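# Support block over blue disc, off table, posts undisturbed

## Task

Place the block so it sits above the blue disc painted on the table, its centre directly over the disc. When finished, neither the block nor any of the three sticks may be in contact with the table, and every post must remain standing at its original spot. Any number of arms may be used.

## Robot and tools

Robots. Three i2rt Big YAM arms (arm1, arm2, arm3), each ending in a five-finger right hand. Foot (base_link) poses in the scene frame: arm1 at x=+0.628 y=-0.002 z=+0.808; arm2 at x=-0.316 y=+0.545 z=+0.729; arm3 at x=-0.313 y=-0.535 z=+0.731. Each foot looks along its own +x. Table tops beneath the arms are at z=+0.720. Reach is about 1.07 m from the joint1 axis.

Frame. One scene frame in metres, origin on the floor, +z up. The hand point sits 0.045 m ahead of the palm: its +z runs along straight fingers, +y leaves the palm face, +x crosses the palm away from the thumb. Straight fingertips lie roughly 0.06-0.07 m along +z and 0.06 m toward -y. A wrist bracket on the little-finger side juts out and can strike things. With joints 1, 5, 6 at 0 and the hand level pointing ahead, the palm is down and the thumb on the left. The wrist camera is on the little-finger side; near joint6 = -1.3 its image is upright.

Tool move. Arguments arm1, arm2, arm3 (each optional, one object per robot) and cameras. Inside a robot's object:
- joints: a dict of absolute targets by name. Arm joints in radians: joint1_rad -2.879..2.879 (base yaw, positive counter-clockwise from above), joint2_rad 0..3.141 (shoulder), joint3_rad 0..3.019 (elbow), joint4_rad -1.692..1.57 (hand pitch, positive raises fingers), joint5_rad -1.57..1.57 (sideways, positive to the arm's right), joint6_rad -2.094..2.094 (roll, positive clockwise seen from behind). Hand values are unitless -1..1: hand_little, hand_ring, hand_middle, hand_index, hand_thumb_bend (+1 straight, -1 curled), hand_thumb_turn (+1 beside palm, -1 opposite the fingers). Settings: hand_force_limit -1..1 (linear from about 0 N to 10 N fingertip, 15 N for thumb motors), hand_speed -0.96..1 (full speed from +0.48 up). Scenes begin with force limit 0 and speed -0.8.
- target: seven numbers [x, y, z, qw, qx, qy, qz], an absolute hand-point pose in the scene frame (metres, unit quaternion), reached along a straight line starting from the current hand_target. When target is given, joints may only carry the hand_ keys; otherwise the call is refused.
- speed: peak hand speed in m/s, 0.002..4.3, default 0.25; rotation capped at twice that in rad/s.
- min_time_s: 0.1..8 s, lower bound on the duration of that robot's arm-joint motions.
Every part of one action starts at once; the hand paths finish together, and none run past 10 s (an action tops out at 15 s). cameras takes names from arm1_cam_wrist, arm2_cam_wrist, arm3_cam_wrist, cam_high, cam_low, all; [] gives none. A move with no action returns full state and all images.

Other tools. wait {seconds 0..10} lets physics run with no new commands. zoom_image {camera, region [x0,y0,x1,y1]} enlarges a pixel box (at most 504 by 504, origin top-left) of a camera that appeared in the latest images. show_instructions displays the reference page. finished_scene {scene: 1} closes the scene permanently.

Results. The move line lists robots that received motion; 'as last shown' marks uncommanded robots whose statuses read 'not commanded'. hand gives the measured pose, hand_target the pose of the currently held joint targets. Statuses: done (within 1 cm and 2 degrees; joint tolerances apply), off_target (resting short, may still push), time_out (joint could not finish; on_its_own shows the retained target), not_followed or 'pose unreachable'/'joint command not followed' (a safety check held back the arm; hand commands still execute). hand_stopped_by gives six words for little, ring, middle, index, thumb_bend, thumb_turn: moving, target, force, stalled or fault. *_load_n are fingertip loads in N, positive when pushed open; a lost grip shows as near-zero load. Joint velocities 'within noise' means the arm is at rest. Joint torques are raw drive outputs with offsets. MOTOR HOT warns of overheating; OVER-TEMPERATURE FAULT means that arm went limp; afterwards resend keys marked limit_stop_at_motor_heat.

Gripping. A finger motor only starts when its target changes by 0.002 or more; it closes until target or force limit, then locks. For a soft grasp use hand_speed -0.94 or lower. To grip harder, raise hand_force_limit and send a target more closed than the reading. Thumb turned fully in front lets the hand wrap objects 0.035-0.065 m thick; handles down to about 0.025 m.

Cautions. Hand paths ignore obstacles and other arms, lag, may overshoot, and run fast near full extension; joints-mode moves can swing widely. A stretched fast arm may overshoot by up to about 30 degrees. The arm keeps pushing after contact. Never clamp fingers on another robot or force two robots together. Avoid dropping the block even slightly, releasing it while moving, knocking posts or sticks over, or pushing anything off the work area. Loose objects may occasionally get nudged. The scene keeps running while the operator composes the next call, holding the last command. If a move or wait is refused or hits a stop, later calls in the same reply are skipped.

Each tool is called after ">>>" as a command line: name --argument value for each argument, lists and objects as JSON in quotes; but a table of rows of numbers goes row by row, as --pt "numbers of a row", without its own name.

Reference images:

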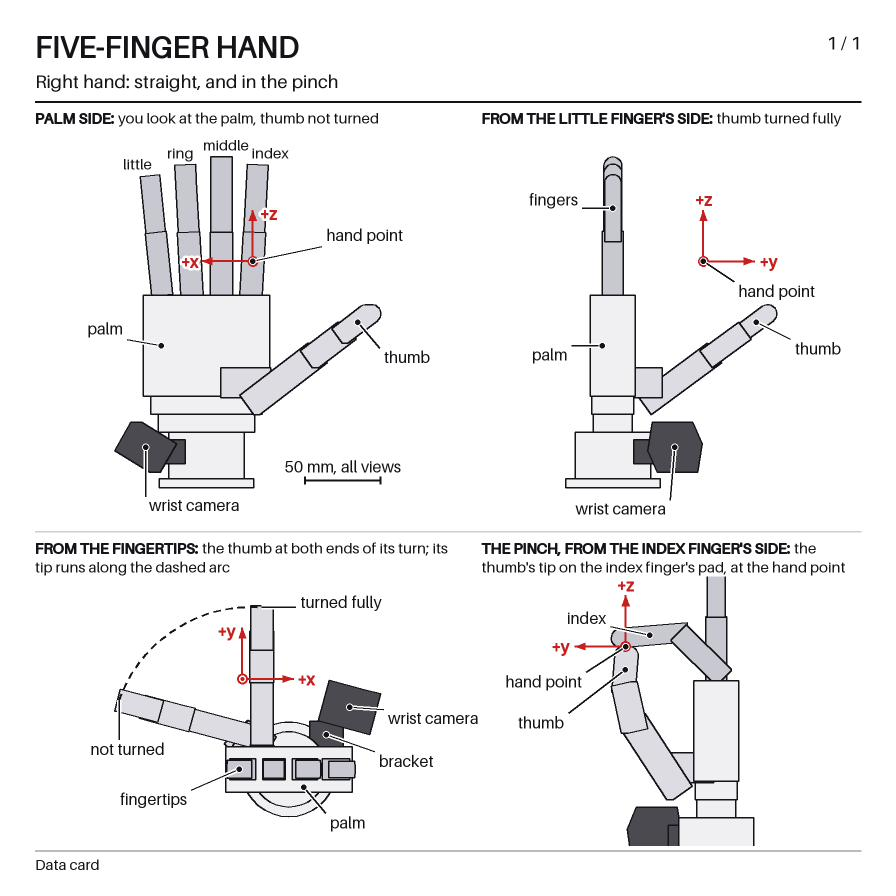

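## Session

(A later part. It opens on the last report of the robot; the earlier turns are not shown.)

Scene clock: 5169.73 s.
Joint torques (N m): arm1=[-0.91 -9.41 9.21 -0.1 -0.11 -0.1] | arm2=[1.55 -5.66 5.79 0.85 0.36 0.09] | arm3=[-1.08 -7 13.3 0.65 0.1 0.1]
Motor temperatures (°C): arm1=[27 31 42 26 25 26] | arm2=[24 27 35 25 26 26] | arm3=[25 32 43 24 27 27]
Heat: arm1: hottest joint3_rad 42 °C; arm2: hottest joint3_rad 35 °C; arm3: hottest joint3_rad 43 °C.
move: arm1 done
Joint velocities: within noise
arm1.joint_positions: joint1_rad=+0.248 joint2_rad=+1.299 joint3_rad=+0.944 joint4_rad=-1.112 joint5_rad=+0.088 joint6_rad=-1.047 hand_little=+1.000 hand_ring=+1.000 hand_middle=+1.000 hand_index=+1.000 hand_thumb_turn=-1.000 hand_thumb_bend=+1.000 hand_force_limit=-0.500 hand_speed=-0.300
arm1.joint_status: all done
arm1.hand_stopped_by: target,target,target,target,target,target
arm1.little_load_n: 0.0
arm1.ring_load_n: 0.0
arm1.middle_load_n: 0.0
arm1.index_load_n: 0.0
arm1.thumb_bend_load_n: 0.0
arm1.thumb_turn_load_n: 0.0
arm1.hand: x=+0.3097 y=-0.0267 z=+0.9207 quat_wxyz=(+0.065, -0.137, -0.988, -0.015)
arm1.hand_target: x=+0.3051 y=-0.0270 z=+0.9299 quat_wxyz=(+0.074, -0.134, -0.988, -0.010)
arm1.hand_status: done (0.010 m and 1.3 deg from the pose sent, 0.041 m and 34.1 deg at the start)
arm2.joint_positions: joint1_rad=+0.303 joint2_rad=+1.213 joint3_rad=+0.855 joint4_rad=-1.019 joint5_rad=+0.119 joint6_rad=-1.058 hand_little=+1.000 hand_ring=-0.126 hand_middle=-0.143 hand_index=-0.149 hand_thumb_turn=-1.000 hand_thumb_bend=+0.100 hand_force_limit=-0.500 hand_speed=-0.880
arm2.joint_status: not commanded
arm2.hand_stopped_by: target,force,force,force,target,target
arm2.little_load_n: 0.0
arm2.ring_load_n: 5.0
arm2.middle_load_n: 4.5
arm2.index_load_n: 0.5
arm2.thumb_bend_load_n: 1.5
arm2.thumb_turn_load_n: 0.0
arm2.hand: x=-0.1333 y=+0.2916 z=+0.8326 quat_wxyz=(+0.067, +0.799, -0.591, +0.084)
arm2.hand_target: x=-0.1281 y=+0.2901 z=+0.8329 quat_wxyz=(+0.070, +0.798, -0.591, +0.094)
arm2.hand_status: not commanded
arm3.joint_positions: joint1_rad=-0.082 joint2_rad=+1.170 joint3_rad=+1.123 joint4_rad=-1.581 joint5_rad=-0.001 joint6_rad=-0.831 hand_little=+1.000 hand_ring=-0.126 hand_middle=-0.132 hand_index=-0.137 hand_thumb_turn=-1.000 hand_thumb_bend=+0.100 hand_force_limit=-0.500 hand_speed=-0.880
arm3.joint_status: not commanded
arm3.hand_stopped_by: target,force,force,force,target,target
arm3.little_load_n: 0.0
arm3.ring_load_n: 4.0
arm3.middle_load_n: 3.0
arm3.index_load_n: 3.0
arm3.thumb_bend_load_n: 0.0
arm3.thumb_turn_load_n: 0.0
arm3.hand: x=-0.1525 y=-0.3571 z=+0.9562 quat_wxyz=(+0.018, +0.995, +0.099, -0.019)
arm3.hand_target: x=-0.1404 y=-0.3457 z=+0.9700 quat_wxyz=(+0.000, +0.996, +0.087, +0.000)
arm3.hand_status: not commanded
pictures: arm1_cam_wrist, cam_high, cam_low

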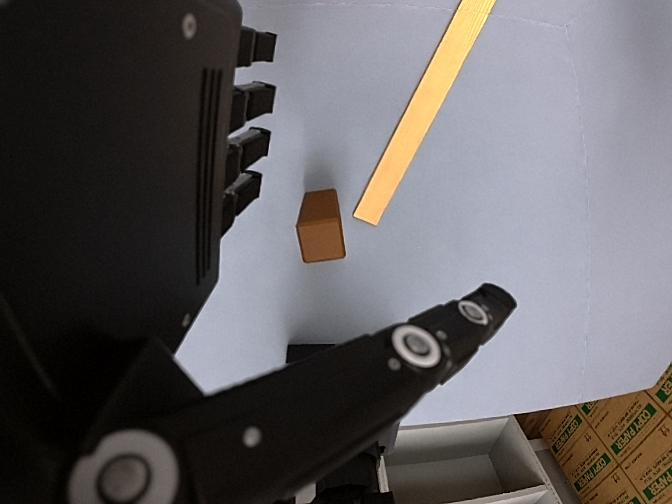

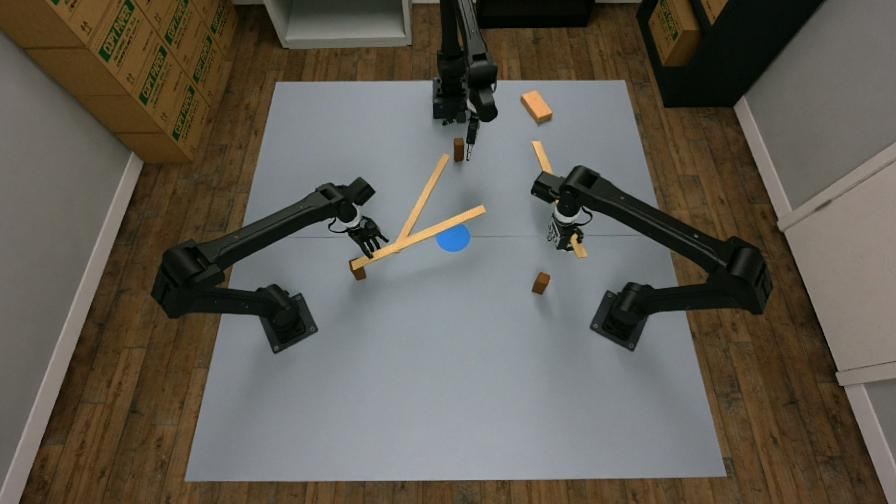

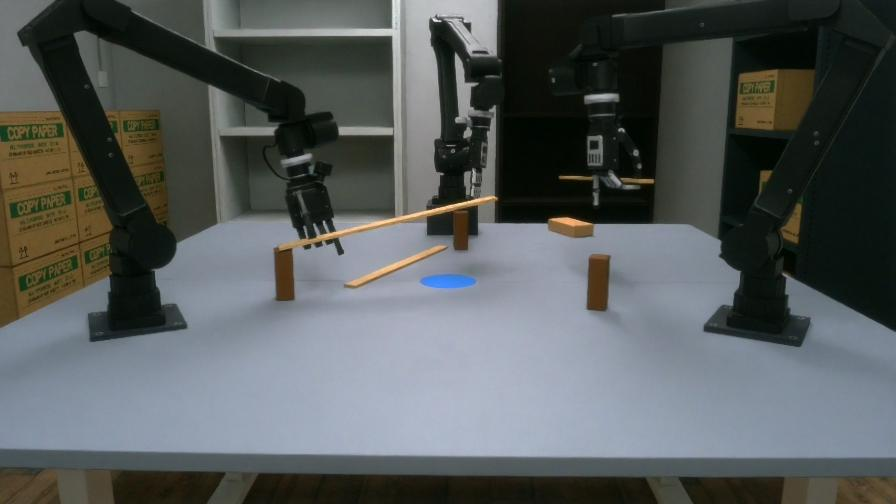

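>>> move --arm1 '{"joints": {"joint2_rad": 1.40, "joint3_rad": 1.20, "joint4_rad": -1.40, "joint5_rad": 0.3, "joint6_rad": 1.3, "hand_index": -0.26, "hand_middle": -0.9, "hand_ring": -0.26, "hand_thumb_bend": 0.85, "hand_force_limit": 0.0, "hand_speed": -0.3}, "min_time_s": 4}'

>>> move --arm1 '{"target": [0.150, 0.098, 0.80, 0.3717, -0.9200, 0.1154, -0.0466], "speed": 0.25}' --cameras '["cam_high", "cam_low", "arm1_cam_wrist"]'

>>> zoom_image --camera "cam_high" --region '[390, 120, 490, 220]'

Scene clock: 5238.93 s.
Joint torques (N m): arm1=[-1.55 -9.05 11.41 -0.36 0.16 0.09] | arm2=[1.49 -5.71 5.68 0.94 0.36 0.15] | arm3=[-0.44 -6.71 13.31 0.66 0.12 0.11]
Motor temperatures (°C): arm1=[27 32 42 26 25 26] | arm2=[24 27 35 25 26 26] | arm3=[25 32 43 24 27 27]
Heat: arm1: hottest joint3_rad 42 °C; arm2: hottest joint3_rad 35 °C; arm3: hottest joint3_rad 43 °C.
move: arm1 done
Joint velocities: within noise
arm1.joint_positions: joint1_rad=+0.248 joint2_rad=+1.387 joint3_rad=+1.156 joint4_rad=-1.393 joint5_rad=+0.298 joint6_rad=+1.289 hand_little=+1.000 hand_ring=-0.260 hand_middle=-0.900 hand_index=-0.260 hand_thumb_turn=-1.000 hand_thumb_bend=+0.850 hand_force_limit=+0.000 hand_speed=-0.300
arm1.joint_status: all done
arm1.hand_stopped_by: target,target,target,target,target,target
arm1.little_load_n: 0.0
arm1.ring_load_n: 0.0
arm1.middle_load_n: 0.0
arm1.index_load_n: 0.0
arm1.thumb_bend_load_n: 0.0
arm1.thumb_turn_load_n: 0.0
arm1.hand: x=+0.2526 y=-0.1030 z=+0.9580 quat_wxyz=(+0.142, -0.953, -0.265, -0.026)
arm1.hand_target: x=+0.2376 y=-0.1054 z=+0.9698 quat_wxyz=(+0.144, -0.956, -0.257, -0.013)
arm1.hand_status: not commanded
arm2, arm3: as last shown
arm2.ring_load_n: 5.5
arm2.index_load_n: 0.0
arm3.index_load_n: 2.5
pictures: none

Scene clock: 5241.63 s.
Joint torques (N m): arm1=[-1.9 -14.8 8.64 -0.36 0.46 0.1] | arm2=[1.96 -5.42 5.61 0.91 0.36 0.12] | arm3=[-0.79 -7 13.29 0.72 0.11 0.11]
Motor temperatures (°C): arm1=[27 32 42 26 25 26] | arm2=[24 27 35 25 26 26] | arm3=[25 32 43 24 27 27]
Heat: arm1: hottest joint3_rad 42 °C; arm2: hottest joint3_rad 35 °C; arm3: hottest joint3_rad 43 °C.
move: arm1 off_target
Joint velocities: within noise
arm1.joint_positions: joint1_rad=-0.003 joint2_rad=+1.825 joint3_rad=+1.140 joint4_rad=-1.150 joint5_rad=+0.748 joint6_rad=+1.902 hand_little=+1.000 hand_ring=-0.260 hand_middle=-0.900 hand_index=-0.260 hand_thumb_turn=-1.000 hand_thumb_bend=+0.850 hand_force_limit=+0.000 hand_speed=-0.300
arm1.joint_status: not commanded
arm1.hand_stopped_by: target,target,target,target,target,target
arm1.little_load_n: 0.0
arm1.ring_load_n: 0.0
arm1.middle_load_n: 0.0
arm1.index_load_n: 0.0
arm1.thumb_bend_load_n: 0.0
arm1.thumb_turn_load_n: 0.0
arm1.hand: x=+0.1668 y=+0.0957 z=+0.7935 quat_wxyz=(+0.372, -0.920, +0.104, -0.061)
arm1.hand_target: x=+0.1505 y=+0.0980 z=+0.8002 quat_wxyz=(+0.372, -0.920, +0.115, -0.047)
arm1.hand_status: off_target (0.018 m and 2.1 deg from the pose sent, 0.275 m and 51.5 deg at the start)
arm2, arm3: as last shown
arm2.index_load_n: 0.5
arm3.ring_load_n: 4.5
arm3.index_load_n: 3.0
pictures: arm1_cam_wrist, cam_high, cam_low

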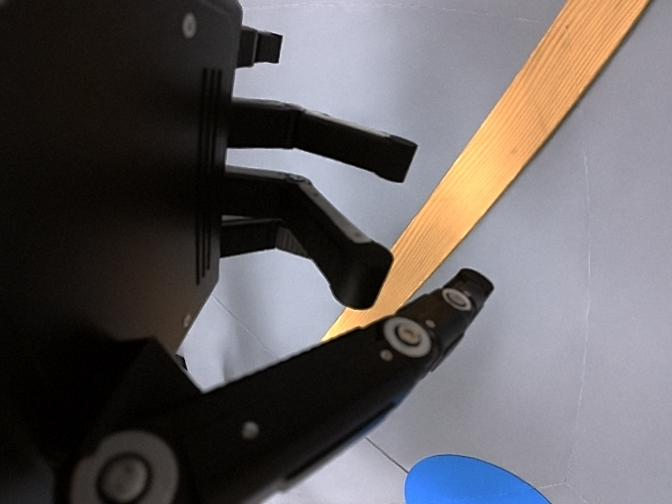

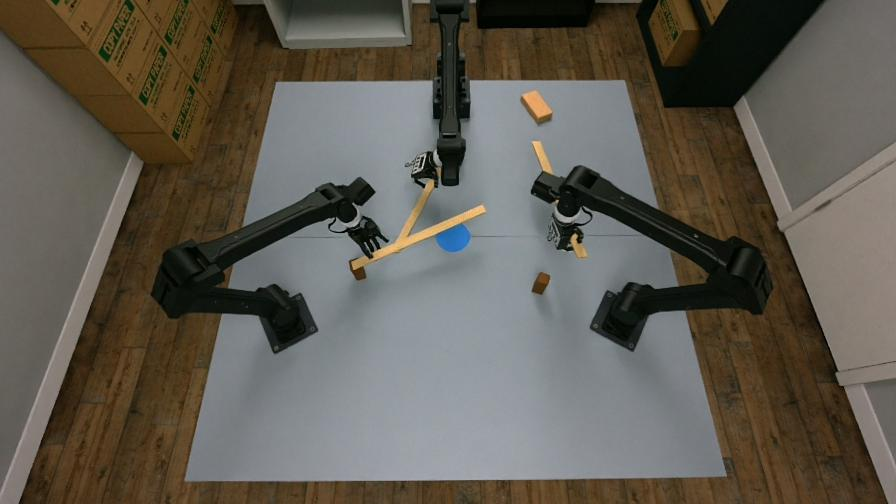

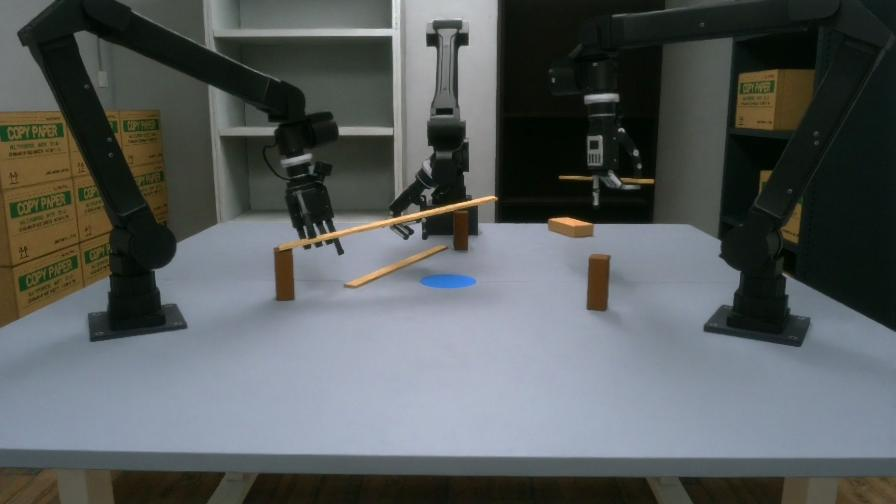

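Scaled by 5.040.

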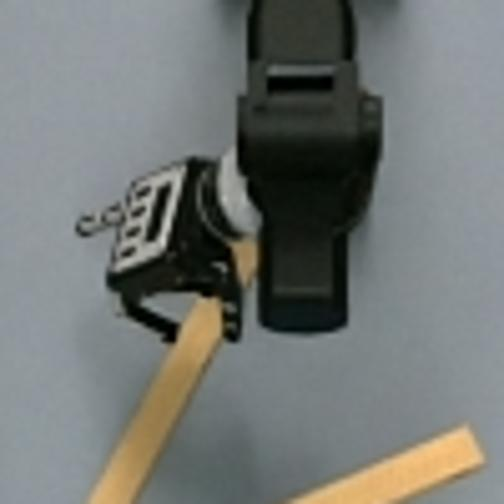

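>>> move --arm1 '{"target": [0.145, 0.084, 0.765, 0.3717, -0.9200, 0.1154, -0.0466], "speed": 0.15}' --cameras '["cam_high", "arm1_cam_wrist"]'

>>> zoom_image --camera "cam_high" --region '[390, 120, 490, 220]'

>>> zoom_image --camera "arm1_cam_wrist" --region '[300, 0, 640, 360]'

Scene clock: 5258.47 s.
Joint torques (N m): arm1=[-0.67 -15.56 8.23 -0.16 0.33 0.19] | arm2=[1.67 -5.07 5.65 0.95 0.37 0.12] | arm3=[-1.03 -6.71 13.34 0.64 0.12 0.12]
Motor temperatures (°C): arm1=[27 32 42 26 25 26] | arm2=[24 27 35 25 26 26] | arm3=[25 32 43 24 27 27]
Heat: arm1: hottest joint3_rad 42 °C; arm2: hottest joint3_rad 35 °C; arm3: hottest joint3_rad 43 °C.
move: arm1 off_target
Joint velocities: within noise
arm1.joint_positions: joint1_rad=+0.017 joint2_rad=+1.900 joint3_rad=+1.140 joint4_rad=-1.105 joint5_rad=+0.744 joint6_rad=+1.940 hand_little=+1.000 hand_ring=-0.260 hand_middle=-0.900 hand_index=-0.260 hand_thumb_turn=-1.000 hand_thumb_bend=+0.850 hand_force_limit=+0.000 hand_speed=-0.300
arm1.joint_status: not commanded
arm1.hand_stopped_by: target,target,target,target,target,target
arm1.little_load_n: 0.0
arm1.ring_load_n: 0.0
arm1.middle_load_n: 0.0
arm1.index_load_n: 0.0
arm1.thumb_bend_load_n: 0.0
arm1.thumb_turn_load_n: 0.0
arm1.hand: x=+0.1634 y=+0.0866 z=+0.7601 quat_wxyz=(+0.374, -0.919, +0.107, -0.064)
arm1.hand_target: x=+0.1454 y=+0.0839 z=+0.7654 quat_wxyz=(+0.372, -0.920, +0.115, -0.046)
arm1.hand_status: off_target (0.019 m and 2.2 deg from the pose sent, 0.038 m and 2.1 deg at the start)
arm2, arm3: as last shown
arm2.ring_load_n: 5.0
arm3.ring_load_n: 4.0
pictures: arm1_cam_wrist, cam_high

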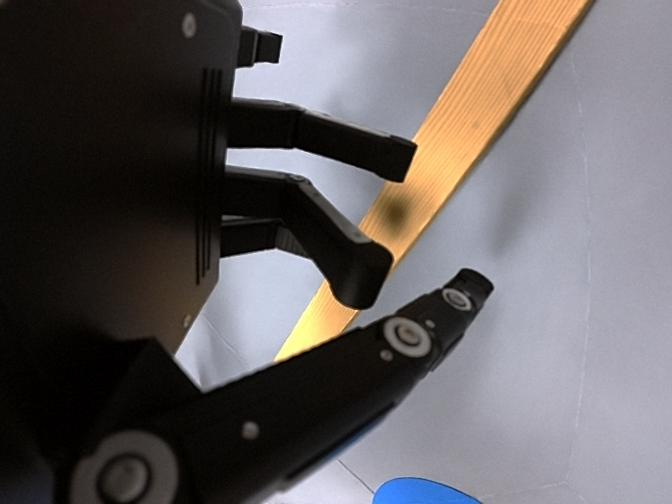

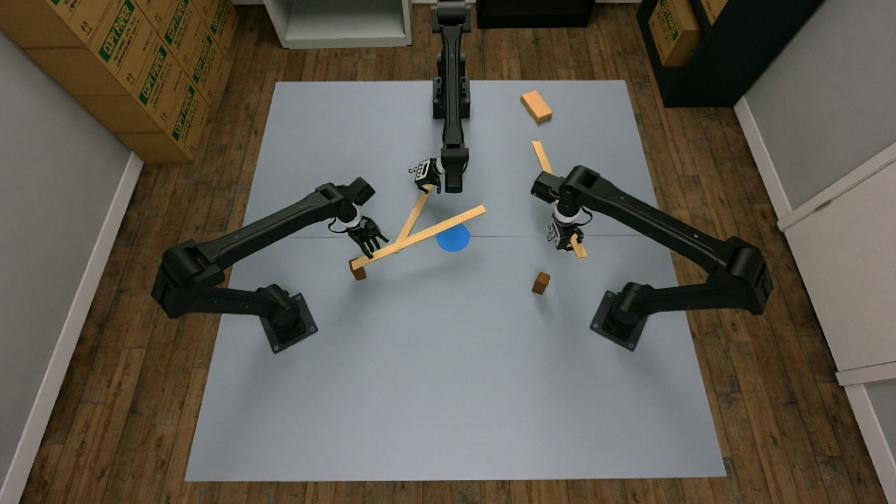

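Scaled by 5.040.

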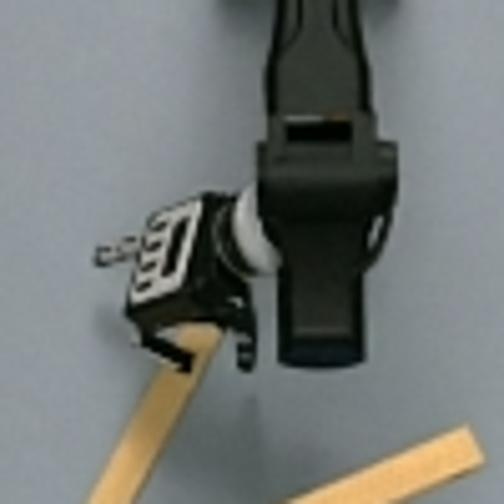

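Scaled by 1.400 from the camera's image (finer frame: 960x720).

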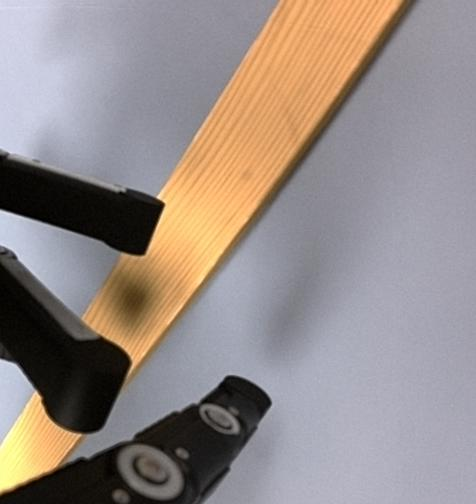

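>>> move --arm1 '{"target": [0.145, 0.084, 0.731, 0.3717, -0.9200, 0.1154, -0.0466], "speed": 0.08}'

>>> move --arm1 '{"target": [0.28, 0.20, 0.731, 0.3745, -0.9271, 0.0162, -0.0065], "speed": 0.1}' --cameras '["cam_high", "arm1_cam_wrist"]'

Scene clock: 5266.93 s.
Joint torques (N m): arm1=[-0.32 -14.27 6.78 0.29 0.02 0.09] | arm2=[1.26 -5.54 5.78 1.05 0.39 0.13] | arm3=[-0.91 -6.77 13.23 0.68 0.11 0.11]
Motor temperatures (°C): arm1=[27 32 42 26 25 26] | arm2=[24 27 35 25 26 26] | arm3=[25 32 43 24 27 27]
Heat: arm1: hottest joint3_rad 42 °C; arm2: hottest joint3_rad 35 °C; arm3: hottest joint3_rad 43 °C.
move: arm1 off_target
Joint velocities: within noise
arm1.joint_positions: joint1_rad=+0.017 joint2_rad=+1.947 joint3_rad=+1.141 joint4_rad=-1.036 joint5_rad=+0.752 joint6_rad=+1.943 hand_little=+1.000 hand_ring=-0.260 hand_middle=-0.900 hand_index=-0.261 hand_thumb_turn=-1.000 hand_thumb_bend=+0.850 hand_force_limit=+0.000 hand_speed=-0.300
arm1.joint_status: not commanded
arm1.hand_stopped_by: target,target,target,target,target,target
arm1.little_load_n: 0.0
arm1.ring_load_n: 0.0
arm1.middle_load_n: 0.0
arm1.index_load_n: -6.5
arm1.thumb_bend_load_n: 0.0
arm1.thumb_turn_load_n: 0.0
arm1.hand: x=+0.1540 y=+0.0875 z=+0.7388 quat_wxyz=(+0.376, -0.919, +0.112, -0.052)
arm1.hand_target: x=+0.1454 y=+0.0839 z=+0.7312 quat_wxyz=(+0.372, -0.920, +0.115, -0.047)
arm1.hand_status: off_target (0.012 m and 0.8 deg from the pose sent, 0.035 m and 2.3 deg at the start)
arm2, arm3: as last shown
arm2.ring_load_n: 5.5
pictures: none

Scene clock: 5269.63 s.
Joint torques (N m): arm1=[-2.14 -9.82 3.75 0.68 0.06 -0.24] | arm2=[2.14 -5.13 5.71 1.02 0.38 0.12] | arm3=[-1.08 -6.42 13.33 0.64 0.12 0.12]
Motor temperatures (°C): arm1=[27 32 41 26 25 26] | arm2=[24 27 35 25 26 26] | arm3=[25 32 44 24 27 27]
Heat: arm1: hottest joint3_rad 41 °C; arm2: hottest joint3_rad 35 °C; arm3: hottest joint3_rad 44 °C.
move: arm1 off_target
Joint velocities: within noise
arm1.joint_positions: joint1_rad=-0.319 joint2_rad=+1.641 joint3_rad=+0.645 joint4_rad=-0.276 joint5_rad=+0.748 joint6_rad=+1.199 hand_little=+1.000 hand_ring=-0.260 hand_middle=-0.900 hand_index=-0.261 hand_thumb_turn=-1.000 hand_thumb_bend=+0.850 hand_force_limit=+0.000 hand_speed=-0.300
arm1.joint_status: not commanded
arm1.hand_stopped_by: target,target,target,target,target,target
arm1.little_load_n: 0.0
arm1.ring_load_n: 0.0
arm1.middle_load_n: 0.0
arm1.index_load_n: -5.0
arm1.thumb_bend_load_n: 0.0
arm1.thumb_turn_load_n: 0.0
arm1.hand: x=+0.2659 y=+0.2026 z=+0.7403 quat_wxyz=(+0.381, -0.924, +0.028, +0.009)
arm1.hand_target: x=+0.2801 y=+0.1998 z=+0.7312 quat_wxyz=(+0.374, -0.927, +0.016, -0.007)
arm1.hand_status: off_target (0.017 m and 2.5 deg from the pose sent, 0.169 m and 12.2 deg at the start)
arm2, arm3: as last shown
arm2.thumb_turn_load_n: -0.5
arm3.index_load_n: 2.5
pictures: arm1_cam_wrist, cam_high

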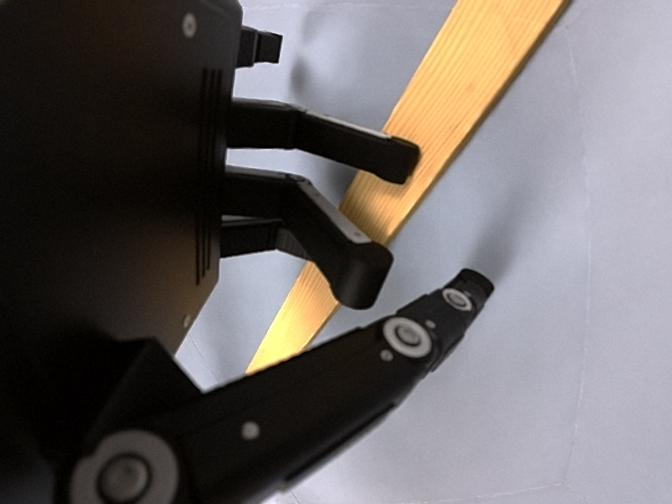

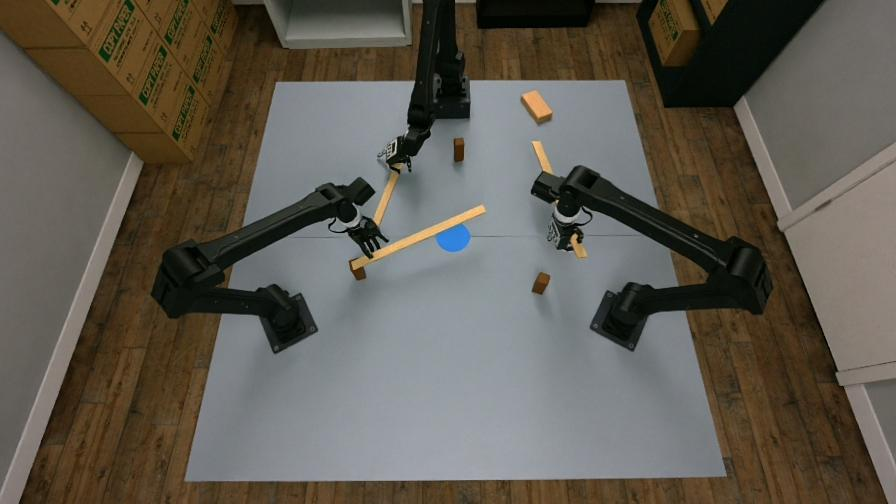

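>>> move --arm1 '{"target": [0.45, 0.295, 0.732, 0.3724, -0.9240, -0.0771, 0.0419], "speed": 0.1}'

>>> move --arm1 '{"target": [0.60, 0.31, 0.732, 0.3653, -0.9093, -0.1812, 0.0838], "speed": 0.1}'

>>> move --arm1 '{"target": [0.70, 0.272, 0.732, 0.3566, -0.8900, -0.2597, 0.1153], "speed": 0.1}' --cameras '["cam_high", "arm1_cam_wrist"]'

>>> zoom_image --camera "cam_high" --region '[320, 20, 460, 160]'

Scene clock: 5287.50 s.
Joint torques (N m): arm1=[-2.08 -6.59 3.29 1.07 0.11 -0.25] | arm2=[1.55 -5.89 5.67 0.94 0.36 0.11] | arm3=[-0.91 -6.71 13.34 0.69 0.14 0.1]
Motor temperatures (°C): arm1=[27 32 40 26 25 26] | arm2=[24 27 35 25 26 26] | arm3=[25 32 44 24 27 27]
Heat: arm1: hottest joint3_rad 40 °C; arm2: hottest joint3_rad 35 °C; arm3: hottest joint3_rad 44 °C.
move: arm1 off_target
Joint velocities: within noise
arm1.joint_positions: joint1_rad=-1.017 joint2_rad=+1.454 joint3_rad=+0.310 joint4_rad=+0.353 joint5_rad=+0.245 joint6_rad=+0.309 hand_little=+1.000 hand_ring=-0.260 hand_middle=-0.900 hand_index=-0.260 hand_thumb_turn=-1.000 hand_thumb_bend=+0.850 hand_force_limit=+0.000 hand_speed=-0.300
arm1.joint_status: not commanded
arm1.hand_stopped_by: target,target,target,target,target,target
arm1.little_load_n: 0.0
arm1.ring_load_n: -1.0
arm1.middle_load_n: 0.0
arm1.index_load_n: -2.0
arm1.thumb_bend_load_n: 0.0
arm1.thumb_turn_load_n: 0.0
arm1.hand: x=+0.4368 y=+0.3050 z=+0.7427 quat_wxyz=(+0.384, -0.919, -0.067, +0.057)
arm1.hand_target: x=+0.4498 y=+0.2948 z=+0.7324 quat_wxyz=(+0.372, -0.924, -0.077, +0.042)
arm1.hand_status: off_target (0.020 m and 2.6 deg from the pose sent, 0.206 m and 12.7 deg at the start)
arm2, arm3: as last shown
arm2.index_load_n: 0.0
arm2.thumb_turn_load_n: 0.0
arm3.index_load_n: 3.0
pictures: none

Scene clock: 5289.87 s.
Joint torques (N m): arm1=[-2.32 -4.84 5.19 0.29 0.15 -0.34] | arm2=[1.96 -5.66 5.61 0.98 0.37 0.13] | arm3=[-0.67 -6.71 13.19 0.76 0.14 0.11]
Motor temperatures (°C): arm1=[27 32 40 26 25 26] | arm2=[24 27 35 25 26 26] | arm3=[25 32 44 24 27 27]
Heat: arm1: hottest joint3_rad 40 °C; arm2: hottest joint3_rad 35 °C; arm3: hottest joint3_rad 44 °C.
move: arm1 off_target
Joint velocities: within noise
arm1.joint_positions: joint1_rad=-1.727 joint2_rad=+1.415 joint3_rad=+0.283 joint4_rad=+0.291 joint5_rad=-0.406 joint6_rad=-0.382 hand_little=+1.000 hand_ring=-0.260 hand_middle=-0.900 hand_index=-0.260 hand_thumb_turn=-1.000 hand_thumb_bend=+0.850 hand_force_limit=+0.000 hand_speed=-0.300
arm1.joint_status: not commanded
arm1.hand_stopped_by: target,target,target,target,target,target
arm1.little_load_n: 0.0
arm1.ring_load_n: -3.0
arm1.middle_load_n: 0.0
arm1.index_load_n: -3.0
arm1.thumb_bend_load_n: 0.0
arm1.thumb_turn_load_n: 0.0
arm1.hand: x=+0.5932 y=+0.3150 z=+0.7419 quat_wxyz=(+0.381, -0.903, -0.175, +0.092)
arm1.hand_target: x=+0.5999 y=+0.3097 z=+0.7327 quat_wxyz=(+0.366, -0.909, -0.181, +0.084)
arm1.hand_status: off_target (0.013 m and 2.3 deg from the pose sent, 0.164 m and 13.6 deg at the start)
arm2, arm3: as last shown
arm2.index_load_n: 0.5
arm3.index_load_n: 2.5
pictures: none

Scene clock: 5291.90 s.
Joint torques (N m): arm1=[-2.55 -4.84 5.68 0.24 0.16 -0.2] | arm2=[1.49 -5.66 5.7 0.98 0.39 0.08] | arm3=[-0.67 -6.89 13.31 0.65 0.15 0.11]
Motor temperatures (°C): arm1=[27 32 40 26 25 26] | arm2=[24 27 35 25 26 26] | arm3=[25 32 44 24 27 27]
Heat: arm1: hottest joint3_rad 40 °C; arm2: hottest joint3_rad 35 °C; arm3: hottest joint3_rad 44 °C.
move: arm1 done
Joint velocities: within noise
arm1.joint_positions: joint1_rad=-2.176 joint2_rad=+1.449 joint3_rad=+0.394 joint4_rad=-0.146 joint5_rad=-0.730 joint6_rad=-1.036 hand_little=+1.000 hand_ring=-0.260 hand_middle=-0.900 hand_index=-0.260 hand_thumb_turn=-1.000 hand_thumb_bend=+0.850 hand_force_limit=+0.000 hand_speed=-0.300
arm1.joint_status: not commanded
arm1.hand_stopped_by: target,target,target,target,target,target
arm1.little_load_n: 0.0
arm1.ring_load_n: -6.5
arm1.middle_load_n: 0.0
arm1.index_load_n: 0.0
arm1.thumb_bend_load_n: 0.0
arm1.thumb_turn_load_n: 0.0
arm1.hand: x=+0.6934 y=+0.2744 z=+0.7395 quat_wxyz=(+0.368, -0.885, -0.261, +0.117)
arm1.hand_target: x=+0.6997 y=+0.2717 z=+0.7324 quat_wxyz=(+0.357, -0.890, -0.260, +0.115)
arm1.hand_status: done (0.010 m and 1.5 deg from the pose sent, 0.116 m and 10.5 deg at the start)
arm2.joint_positions: joint1_rad=+0.303 joint2_rad=+1.213 joint3_rad=+0.855 joint4_rad=-1.019 joint5_rad=+0.119 joint6_rad=-1.058 hand_little=+1.000 hand_ring=-0.126 hand_middle=-0.143 hand_index=-0.149 hand_thumb_turn=-1.000 hand_thumb_bend=+0.100 hand_force_limit=-0.500 hand_speed=-0.880
arm2.joint_status: not commanded
arm2.hand_stopped_by: target,force,force,force,target,target
arm2.little_load_n: 0.0
arm2.ring_load_n: 5.5
arm2.middle_load_n: 4.5
arm2.index_load_n: 0.0
arm2.thumb_bend_load_n: 1.5
arm2.thumb_turn_load_n: 0.0
arm2.hand: x=-0.1333 y=+0.2916 z=+0.8326 quat_wxyz=(+0.067, +0.799, -0.591, +0.084)
arm2.hand_target: x=-0.1281 y=+0.2901 z=+0.8329 quat_wxyz=(+0.070, +0.798, -0.591, +0.094)
arm2.hand_status: not commanded
arm3.joint_positions: joint1_rad=-0.082 joint2_rad=+1.170 joint3_rad=+1.123 joint4_rad=-1.581 joint5_rad=-0.001 joint6_rad=-0.831 hand_little=+1.000 hand_ring=-0.126 hand_middle=-0.132 hand_index=-0.137 hand_thumb_turn=-1.000 hand_thumb_bend=+0.100 hand_force_limit=-0.500 hand_speed=-0.880
arm3.joint_status: not commanded
arm3.hand_stopped_by: target,force,force,force,target,target
arm3.little_load_n: 0.0
arm3.ring_load_n: 4.0
arm3.middle_load_n: 3.0
arm3.index_load_n: 2.5
arm3.thumb_bend_load_n: 0.0
arm3.thumb_turn_load_n: 0.0
arm3.hand: x=-0.1525 y=-0.3571 z=+0.9562 quat_wxyz=(+0.018, +0.995, +0.099, -0.019)
arm3.hand_target: x=-0.1404 y=-0.3457 z=+0.9700 quat_wxyz=(+0.000, +0.996, +0.087, +0.000)
arm3.hand_status: not commanded
pictures: arm1_cam_wrist, cam_high

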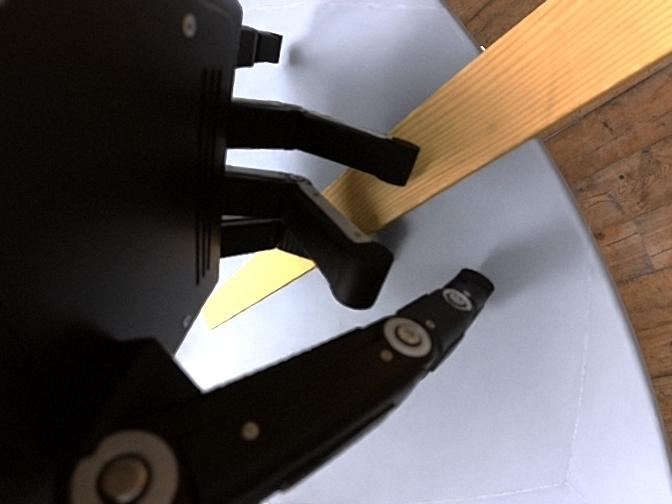

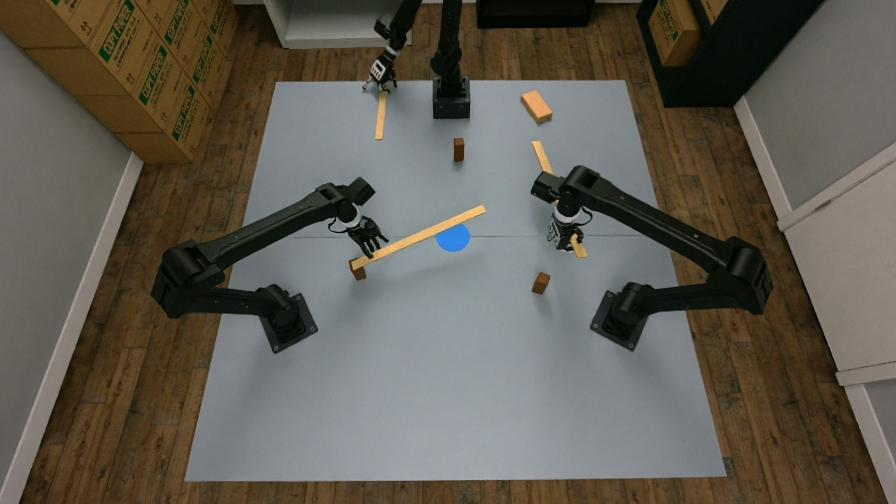

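Scaled by 3.600.

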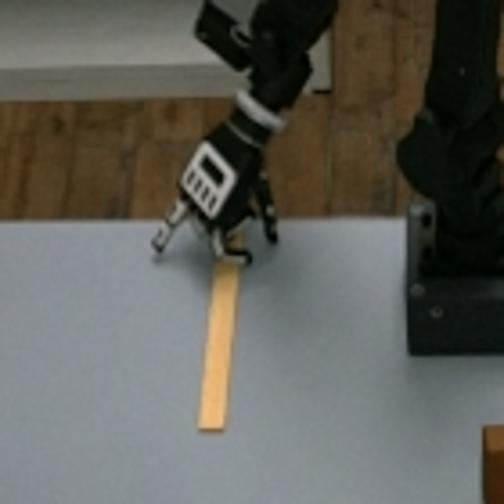

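>>> move --arm1 '{"target": [0.70, 0.28, 0.80, 0.3592, -0.8890, -0.2633, 0.1064], "speed": 0.2, "joints": {"hand_index": -0.17, "hand_ring": -0.17}}'

>>> move --arm1 '{"target": [0.684, 0.327, 0.785, 0.3746, -0.9272, 0, 0], "speed": 0.2}' --cameras '["cam_high", "arm1_cam_wrist"]'

>>> zoom_image --camera "arm1_cam_wrist" --region '[300, 0, 640, 360]'

Scene clock: 5314.27 s.
Joint torques (N m): arm1=[-1.44 -6.48 8.62 0.2 -0.49 0.06] | arm2=[1.55 -5.19 5.6 0.99 0.36 0.12] | arm3=[-0.85 -6.89 13.3 0.72 0.11 0.11]
Motor temperatures (°C): arm1=[27 31 39 26 25 26] | arm2=[24 27 35 25 26 26] | arm3=[25 31 44 24 27 27]
Heat: arm1: hottest joint3_rad 39 °C; arm2: hottest joint3_rad 35 °C; arm3: hottest joint3_rad 44 °C.
move: arm1 off_target
Joint velocities: within noise
arm1.joint_positions: joint1_rad=-2.170 joint2_rad=+1.243 joint3_rad=+0.441 joint4_rad=-0.422 joint5_rad=-0.700 joint6_rad=-1.036 hand_little=+1.000 hand_ring=-0.170 hand_middle=-0.900 hand_index=-0.170 hand_thumb_turn=-1.000 hand_thumb_bend=+0.850 hand_force_limit=+0.000 hand_speed=-0.300
arm1.joint_status: all done
arm1.hand_stopped_by: target,target,target,target,target,target
arm1.little_load_n: 0.0
arm1.ring_load_n: 0.0
arm1.middle_load_n: 0.5
arm1.index_load_n: 0.0
arm1.thumb_bend_load_n: 0.0
arm1.thumb_turn_load_n: 0.0
arm1.hand: x=+0.6925 y=+0.2672 z=+0.7900 quat_wxyz=(+0.352, -0.892, -0.259, +0.116)
arm1.hand_target: x=+0.6999 y=+0.2798 z=+0.8001 quat_wxyz=(+0.359, -0.889, -0.263, +0.106)
arm1.hand_status: off_target (0.018 m and 1.5 deg from the pose sent, 0.061 m and 1.7 deg at the start)
arm2, arm3: as last shown
arm2.middle_load_n: 4.0
arm2.thumb_bend_load_n: 2.0
arm3.index_load_n: 3.0
pictures: none

Scene clock: 5316.60 s.
Joint torques (N m): arm1=[-0.79 -6.12 6.39 1.52 -0.15 0.1] | arm2=[1.73 -5.6 5.64 0.94 0.34 0.13] | arm3=[-0.97 -6.71 13.27 0.7 0.12 0.09]
Motor temperatures (°C): arm1=[27 31 39 26 25 26] | arm2=[24 27 35 25 26 26] | arm3=[25 31 44 24 27 27]
Heat: arm1: hottest joint3_rad 39 °C; arm2: hottest joint3_rad 35 °C; arm3: hottest joint3_rad 44 °C.
move: arm1 done
Joint velocities: within noise
arm1.joint_positions: joint1_rad=-1.936 joint2_rad=+1.221 joint3_rad=+0.347 joint4_rad=+0.040 joint5_rad=-0.246 joint6_rad=-0.268 hand_little=+1.000 hand_ring=-0.170 hand_middle=-0.900 hand_index=-0.170 hand_thumb_turn=-1.000 hand_thumb_bend=+0.850 hand_force_limit=+0.000 hand_speed=-0.300
arm1.joint_status: not commanded
arm1.hand_stopped_by: target,target,target,target,target,target
arm1.little_load_n: 0.0
arm1.ring_load_n: 0.0
arm1.middle_load_n: 0.0
arm1.index_load_n: 0.0
arm1.thumb_bend_load_n: 0.0
arm1.thumb_turn_load_n: 0.0
arm1.hand: x=+0.6861 y=+0.3245 z=+0.7842 quat_wxyz=(+0.370, -0.929, -0.001, -0.001)
arm1.hand_target: x=+0.6841 y=+0.3270 z=+0.7851 quat_wxyz=(+0.375, -0.927, +0.000, +0.000)
arm1.hand_status: done (0.003 m and 0.6 deg from the pose sent, 0.061 m and 33.0 deg at the start)
arm2, arm3: as last shown
arm2.ring_load_n: 5.0
arm2.middle_load_n: 4.5
arm2.index_load_n: 0.5
arm2.thumb_bend_load_n: 1.5
arm3.little_load_n: -0.5
arm3.middle_load_n: 3.5
pictures: arm1_cam_wrist, cam_high

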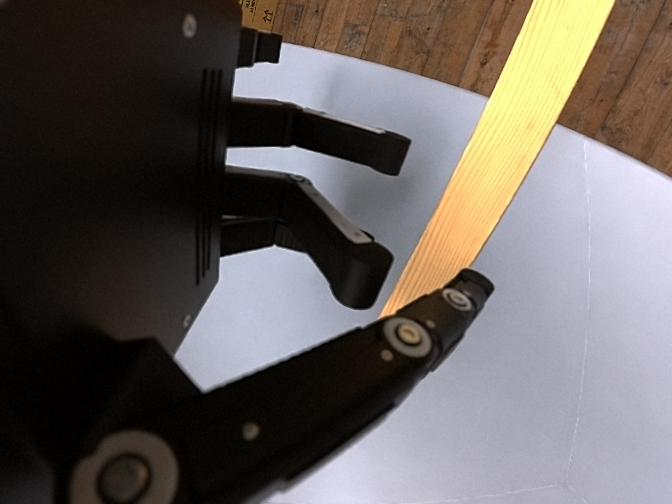

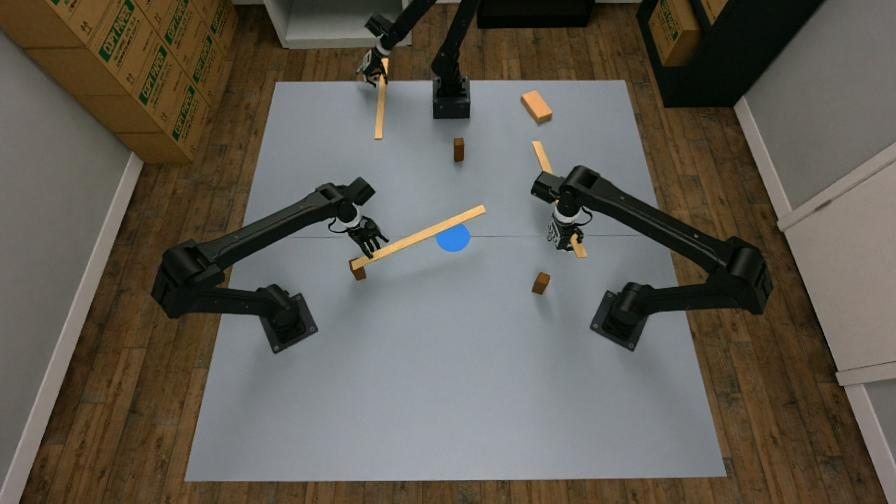

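Scaled by 1.400 from the camera's image (finer frame: 960x720).

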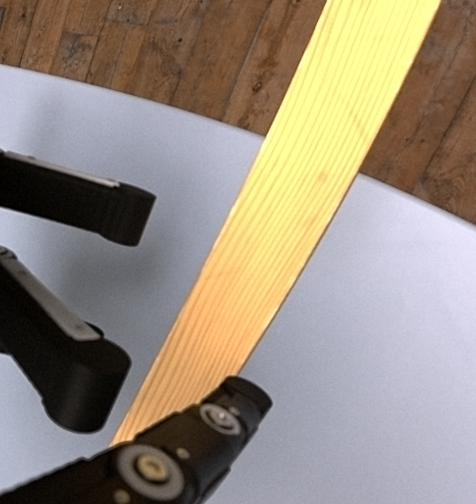

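>>> move --arm1 '{"target": [0.684, 0.3275, 0.752, 0.3746, -0.9272, 0, 0], "speed": 0.08}'

>>> move --arm1 '{"target": [0.684, 0.3275, 0.737, 0.3746, -0.9272, 0, 0], "speed": 0.05}' --cameras '["arm1_cam_wrist"]'

Scene clock: 5339.33 s.
Joint torques (N m): arm1=[0.03 -6.24 5.42 1.65 -0.22 0.11] | arm2=[1.79 -5.83 5.7 0.91 0.36 0.14] | arm3=[-1.14 -6.65 13.33 0.55 0.11 0.13]
Motor temperatures (°C): arm1=[27 31 38 26 25 26] | arm2=[24 27 35 25 26 26] | arm3=[25 31 44 24 27 27]
Heat: arm1: hottest joint3_rad 38 °C; arm2: hottest joint3_rad 35 °C; arm3: hottest joint3_rad 44 °C.
move: arm1 done
Joint velocities: within noise
arm1.joint_positions: joint1_rad=-1.934 joint2_rad=+1.361 joint3_rad=+0.316 joint4_rad=+0.217 joint5_rad=-0.246 joint6_rad=-0.267 hand_little=+1.000 hand_ring=-0.170 hand_middle=-0.900 hand_index=-0.170 hand_thumb_turn=-1.000 hand_thumb_bend=+0.850 hand_force_limit=+0.000 hand_speed=-0.300
arm1.joint_status: not commanded
arm1.hand_stopped_by: target,target,target,target,target,target
arm1.little_load_n: 0.0
arm1.ring_load_n: 0.5
arm1.middle_load_n: 0.0
arm1.index_load_n: 0.0
arm1.thumb_bend_load_n: 0.0
arm1.thumb_turn_load_n: 0.0
arm1.hand: x=+0.6863 y=+0.3256 z=+0.7529 quat_wxyz=(+0.373, -0.928, -0.001, -0.002)
arm1.hand_target: x=+0.6840 y=+0.3274 z=+0.7520 quat_wxyz=(+0.374, -0.927, +0.000, +0.000)
arm1.hand_status: done (0.003 m and 0.3 deg from the pose sent, 0.032 m and 0.6 deg at the start)
arm2, arm3: as last shown
arm2.index_load_n: 0.0
arm3.little_load_n: 0.0
arm3.middle_load_n: 3.0
pictures: none

Scene clock: 5340.30 s.
Joint torques (N m): arm1=[-0.56 -6.18 4.63 1.77 -0.2 0.05] | arm2=[1.67 -5.3 5.81 0.79 0.37 0.13] | arm3=[-0.56 -6.71 13.2 0.66 0.08 0.1]
Motor temperatures (°C): arm1=[27 31 38 26 25 26] | arm2=[24 27 35 25 26 26] | arm3=[25 31 44 24 27 27]
Heat: arm1: hottest joint3_rad 38 °C; arm2: hottest joint3_rad 35 °C; arm3: hottest joint3_rad 44 °C.
move: arm1 done
Joint velocities: within noise
arm1.joint_positions: joint1_rad=-1.934 joint2_rad=+1.430 joint3_rad=+0.309 joint4_rad=+0.299 joint5_rad=-0.246 joint6_rad=-0.264 hand_little=+1.000 hand_ring=-0.170 hand_middle=-0.900 hand_index=-0.170 hand_thumb_turn=-1.000 hand_thumb_bend=+0.850 hand_force_limit=+0.000 hand_speed=-0.300
arm1.joint_status: not commanded
arm1.hand_stopped_by: target,target,target,target,target,target
arm1.little_load_n: 0.0
arm1.ring_load_n: 0.0
arm1.middle_load_n: 0.5
arm1.index_load_n: -2.5
arm1.thumb_bend_load_n: 0.0
arm1.thumb_turn_load_n: 0.5
arm1.hand: x=+0.6867 y=+0.3278 z=+0.7401 quat_wxyz=(+0.375, -0.927, -0.001, -0.002)
arm1.hand_target: x=+0.6840 y=+0.3273 z=+0.7370 quat_wxyz=(+0.374, -0.927, +0.000, +0.000)
arm1.hand_status: done (0.004 m and 0.3 deg from the pose sent, 0.016 m and 0.3 deg at the start)
arm2, arm3: as last shown
arm2.ring_load_n: 5.5
arm2.index_load_n: 0.5
arm3.index_load_n: 2.5

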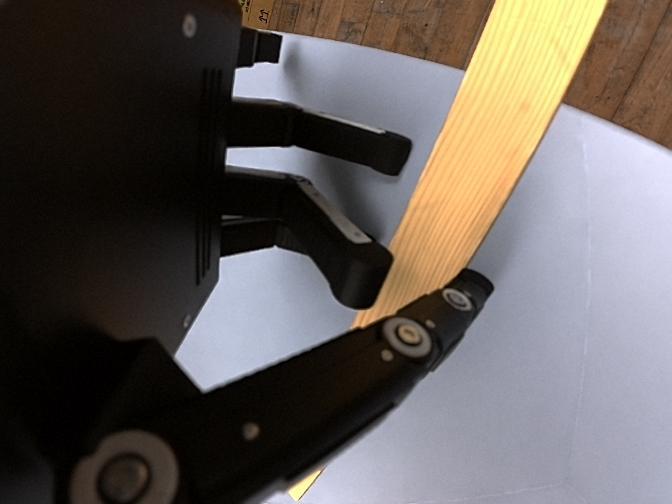

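>>> move --arm1 '{"target": [0.676, 0.314, 0.737, 0.3635, -0.8997, -0.2243, 0.0906], "speed": 0.12}'

>>> move --arm1 '{"target": [0.676, 0.301, 0.737, 0.3395, -0.8403, -0.3918, 0.1583], "speed": 0.12}' --cameras '["cam_high", "arm1_cam_wrist"]'

>>> zoom_image --camera "cam_high" --region '[320, 20, 460, 160]'

Scene clock: 5353.23 s.
Joint torques (N m): arm1=[-1.9 -6.12 6.13 0.57 -0.45 -0.14] | arm2=[1.85 -5.6 5.7 0.87 0.38 0.11] | arm3=[-1.03 -6.48 13.27 0.62 0.11 0.08]
Motor temperatures (°C): arm1=[27 31 38 26 25 26] | arm2=[24 27 35 25 26 26] | arm3=[25 31 44 24 27 27]
Heat: arm1: hottest joint3_rad 38 °C; arm2: hottest joint3_rad 35 °C; arm3: hottest joint3_rad 44 °C.
move: arm1 done
Joint velocities: within noise
arm1.joint_positions: joint1_rad=-2.012 joint2_rad=+1.462 joint3_rad=+0.389 joint4_rad=+0.052 joint5_rad=-0.596 joint6_rad=-0.754 hand_little=+1.000 hand_ring=-0.170 hand_middle=-0.900 hand_index=-0.170 hand_thumb_turn=-1.000 hand_thumb_bend=+0.850 hand_force_limit=+0.000 hand_speed=-0.300
arm1.joint_status: not commanded
arm1.hand_stopped_by: target,target,target,target,target,target
arm1.little_load_n: 0.0
arm1.ring_load_n: 0.0
arm1.middle_load_n: 0.0
arm1.index_load_n: -1.0
arm1.thumb_bend_load_n: 0.5
arm1.thumb_turn_load_n: 0.5
arm1.hand: x=+0.6713 y=+0.3115 z=+0.7394 quat_wxyz=(+0.368, -0.898, -0.223, +0.091)
arm1.hand_target: x=+0.6759 y=+0.3139 z=+0.7371 quat_wxyz=(+0.364, -0.900, -0.224, +0.091)
arm1.hand_status: done (0.006 m and 0.6 deg from the pose sent, 0.018 m and 28.0 deg at the start)
arm2, arm3: as last shown
arm2.ring_load_n: 5.0
arm2.middle_load_n: 4.0
arm3.index_load_n: 3.0
pictures: none

Scene clock: 5355.63 s.
Joint torques (N m): arm1=[-1.14 -7.36 6.37 0.16 -0.56 -0.17] | arm2=[1.44 -5.42 5.6 0.83 0.39 0.13] | arm3=[-1.03 -7 13.35 0.62 0.09 0.13]
Motor temperatures (°C): arm1=[27 31 38 26 25 26] | arm2=[24 27 35 25 26 26] | arm3=[25 31 44 24 27 27]
Heat: arm1: hottest joint3_rad 38 °C; arm2: hottest joint3_rad 35 °C; arm3: hottest joint3_rad 44 °C.
move: arm1 done
Joint velocities: within noise
arm1.joint_positions: joint1_rad=-2.045 joint2_rad=+1.531 joint3_rad=+0.516 joint4_rad=-0.328 joint5_rad=-0.751 joint6_rad=-1.254 hand_little=+1.000 hand_ring=-0.170 hand_middle=-0.900 hand_index=-0.170 hand_thumb_turn=-1.000 hand_thumb_bend=+0.850 hand_force_limit=+0.000 hand_speed=-0.300
arm1.joint_status: not commanded
arm1.hand_stopped_by: target,target,target,target,target,target
arm1.little_load_n: 0.0
arm1.ring_load_n: 0.0
arm1.middle_load_n: 0.0
arm1.index_load_n: 0.0
arm1.thumb_bend_load_n: 0.5
arm1.thumb_turn_load_n: 0.5
arm1.hand: x=+0.6699 y=+0.2960 z=+0.7383 quat_wxyz=(+0.341, -0.840, -0.390, +0.160)
arm1.hand_target: x=+0.6759 y=+0.3008 z=+0.7371 quat_wxyz=(+0.339, -0.840, -0.392, +0.158)
arm1.hand_status: done (0.008 m and 0.3 deg from the pose sent, 0.012 m and 22.2 deg at the start)
arm2, arm3: as last shown
arm2.middle_load_n: 4.5
arm2.index_load_n: 0.0
arm3.thumb_turn_load_n: -0.5
pictures: arm1_cam_wrist, cam_high

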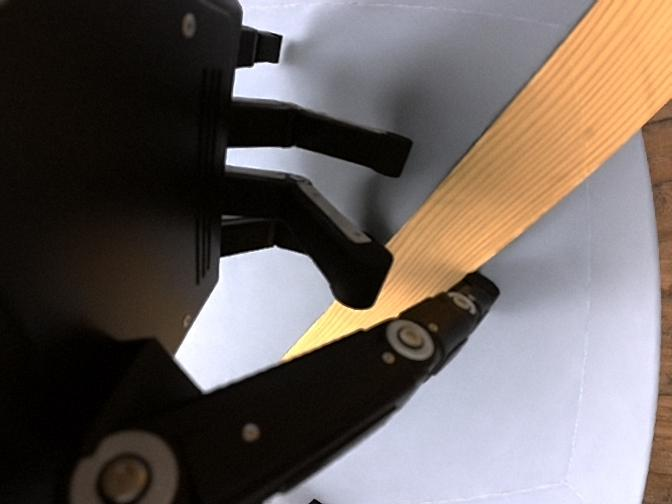

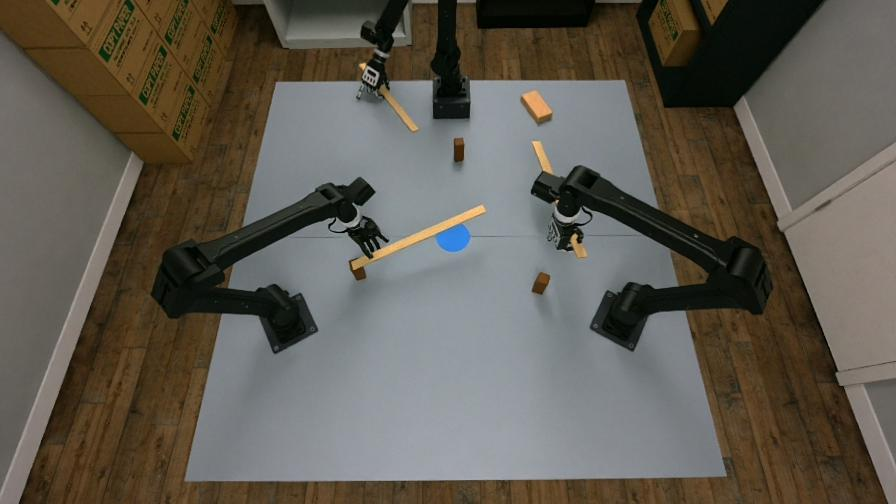

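Scaled by 3.600.

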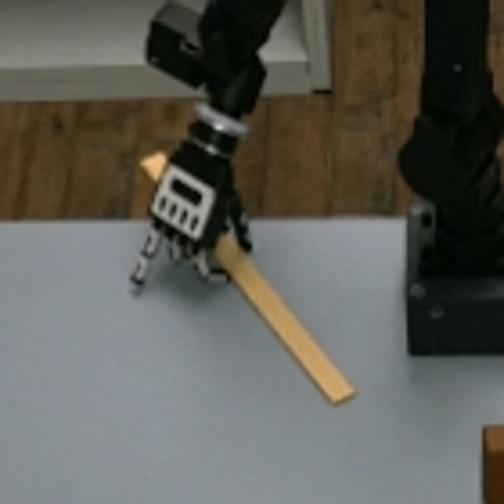

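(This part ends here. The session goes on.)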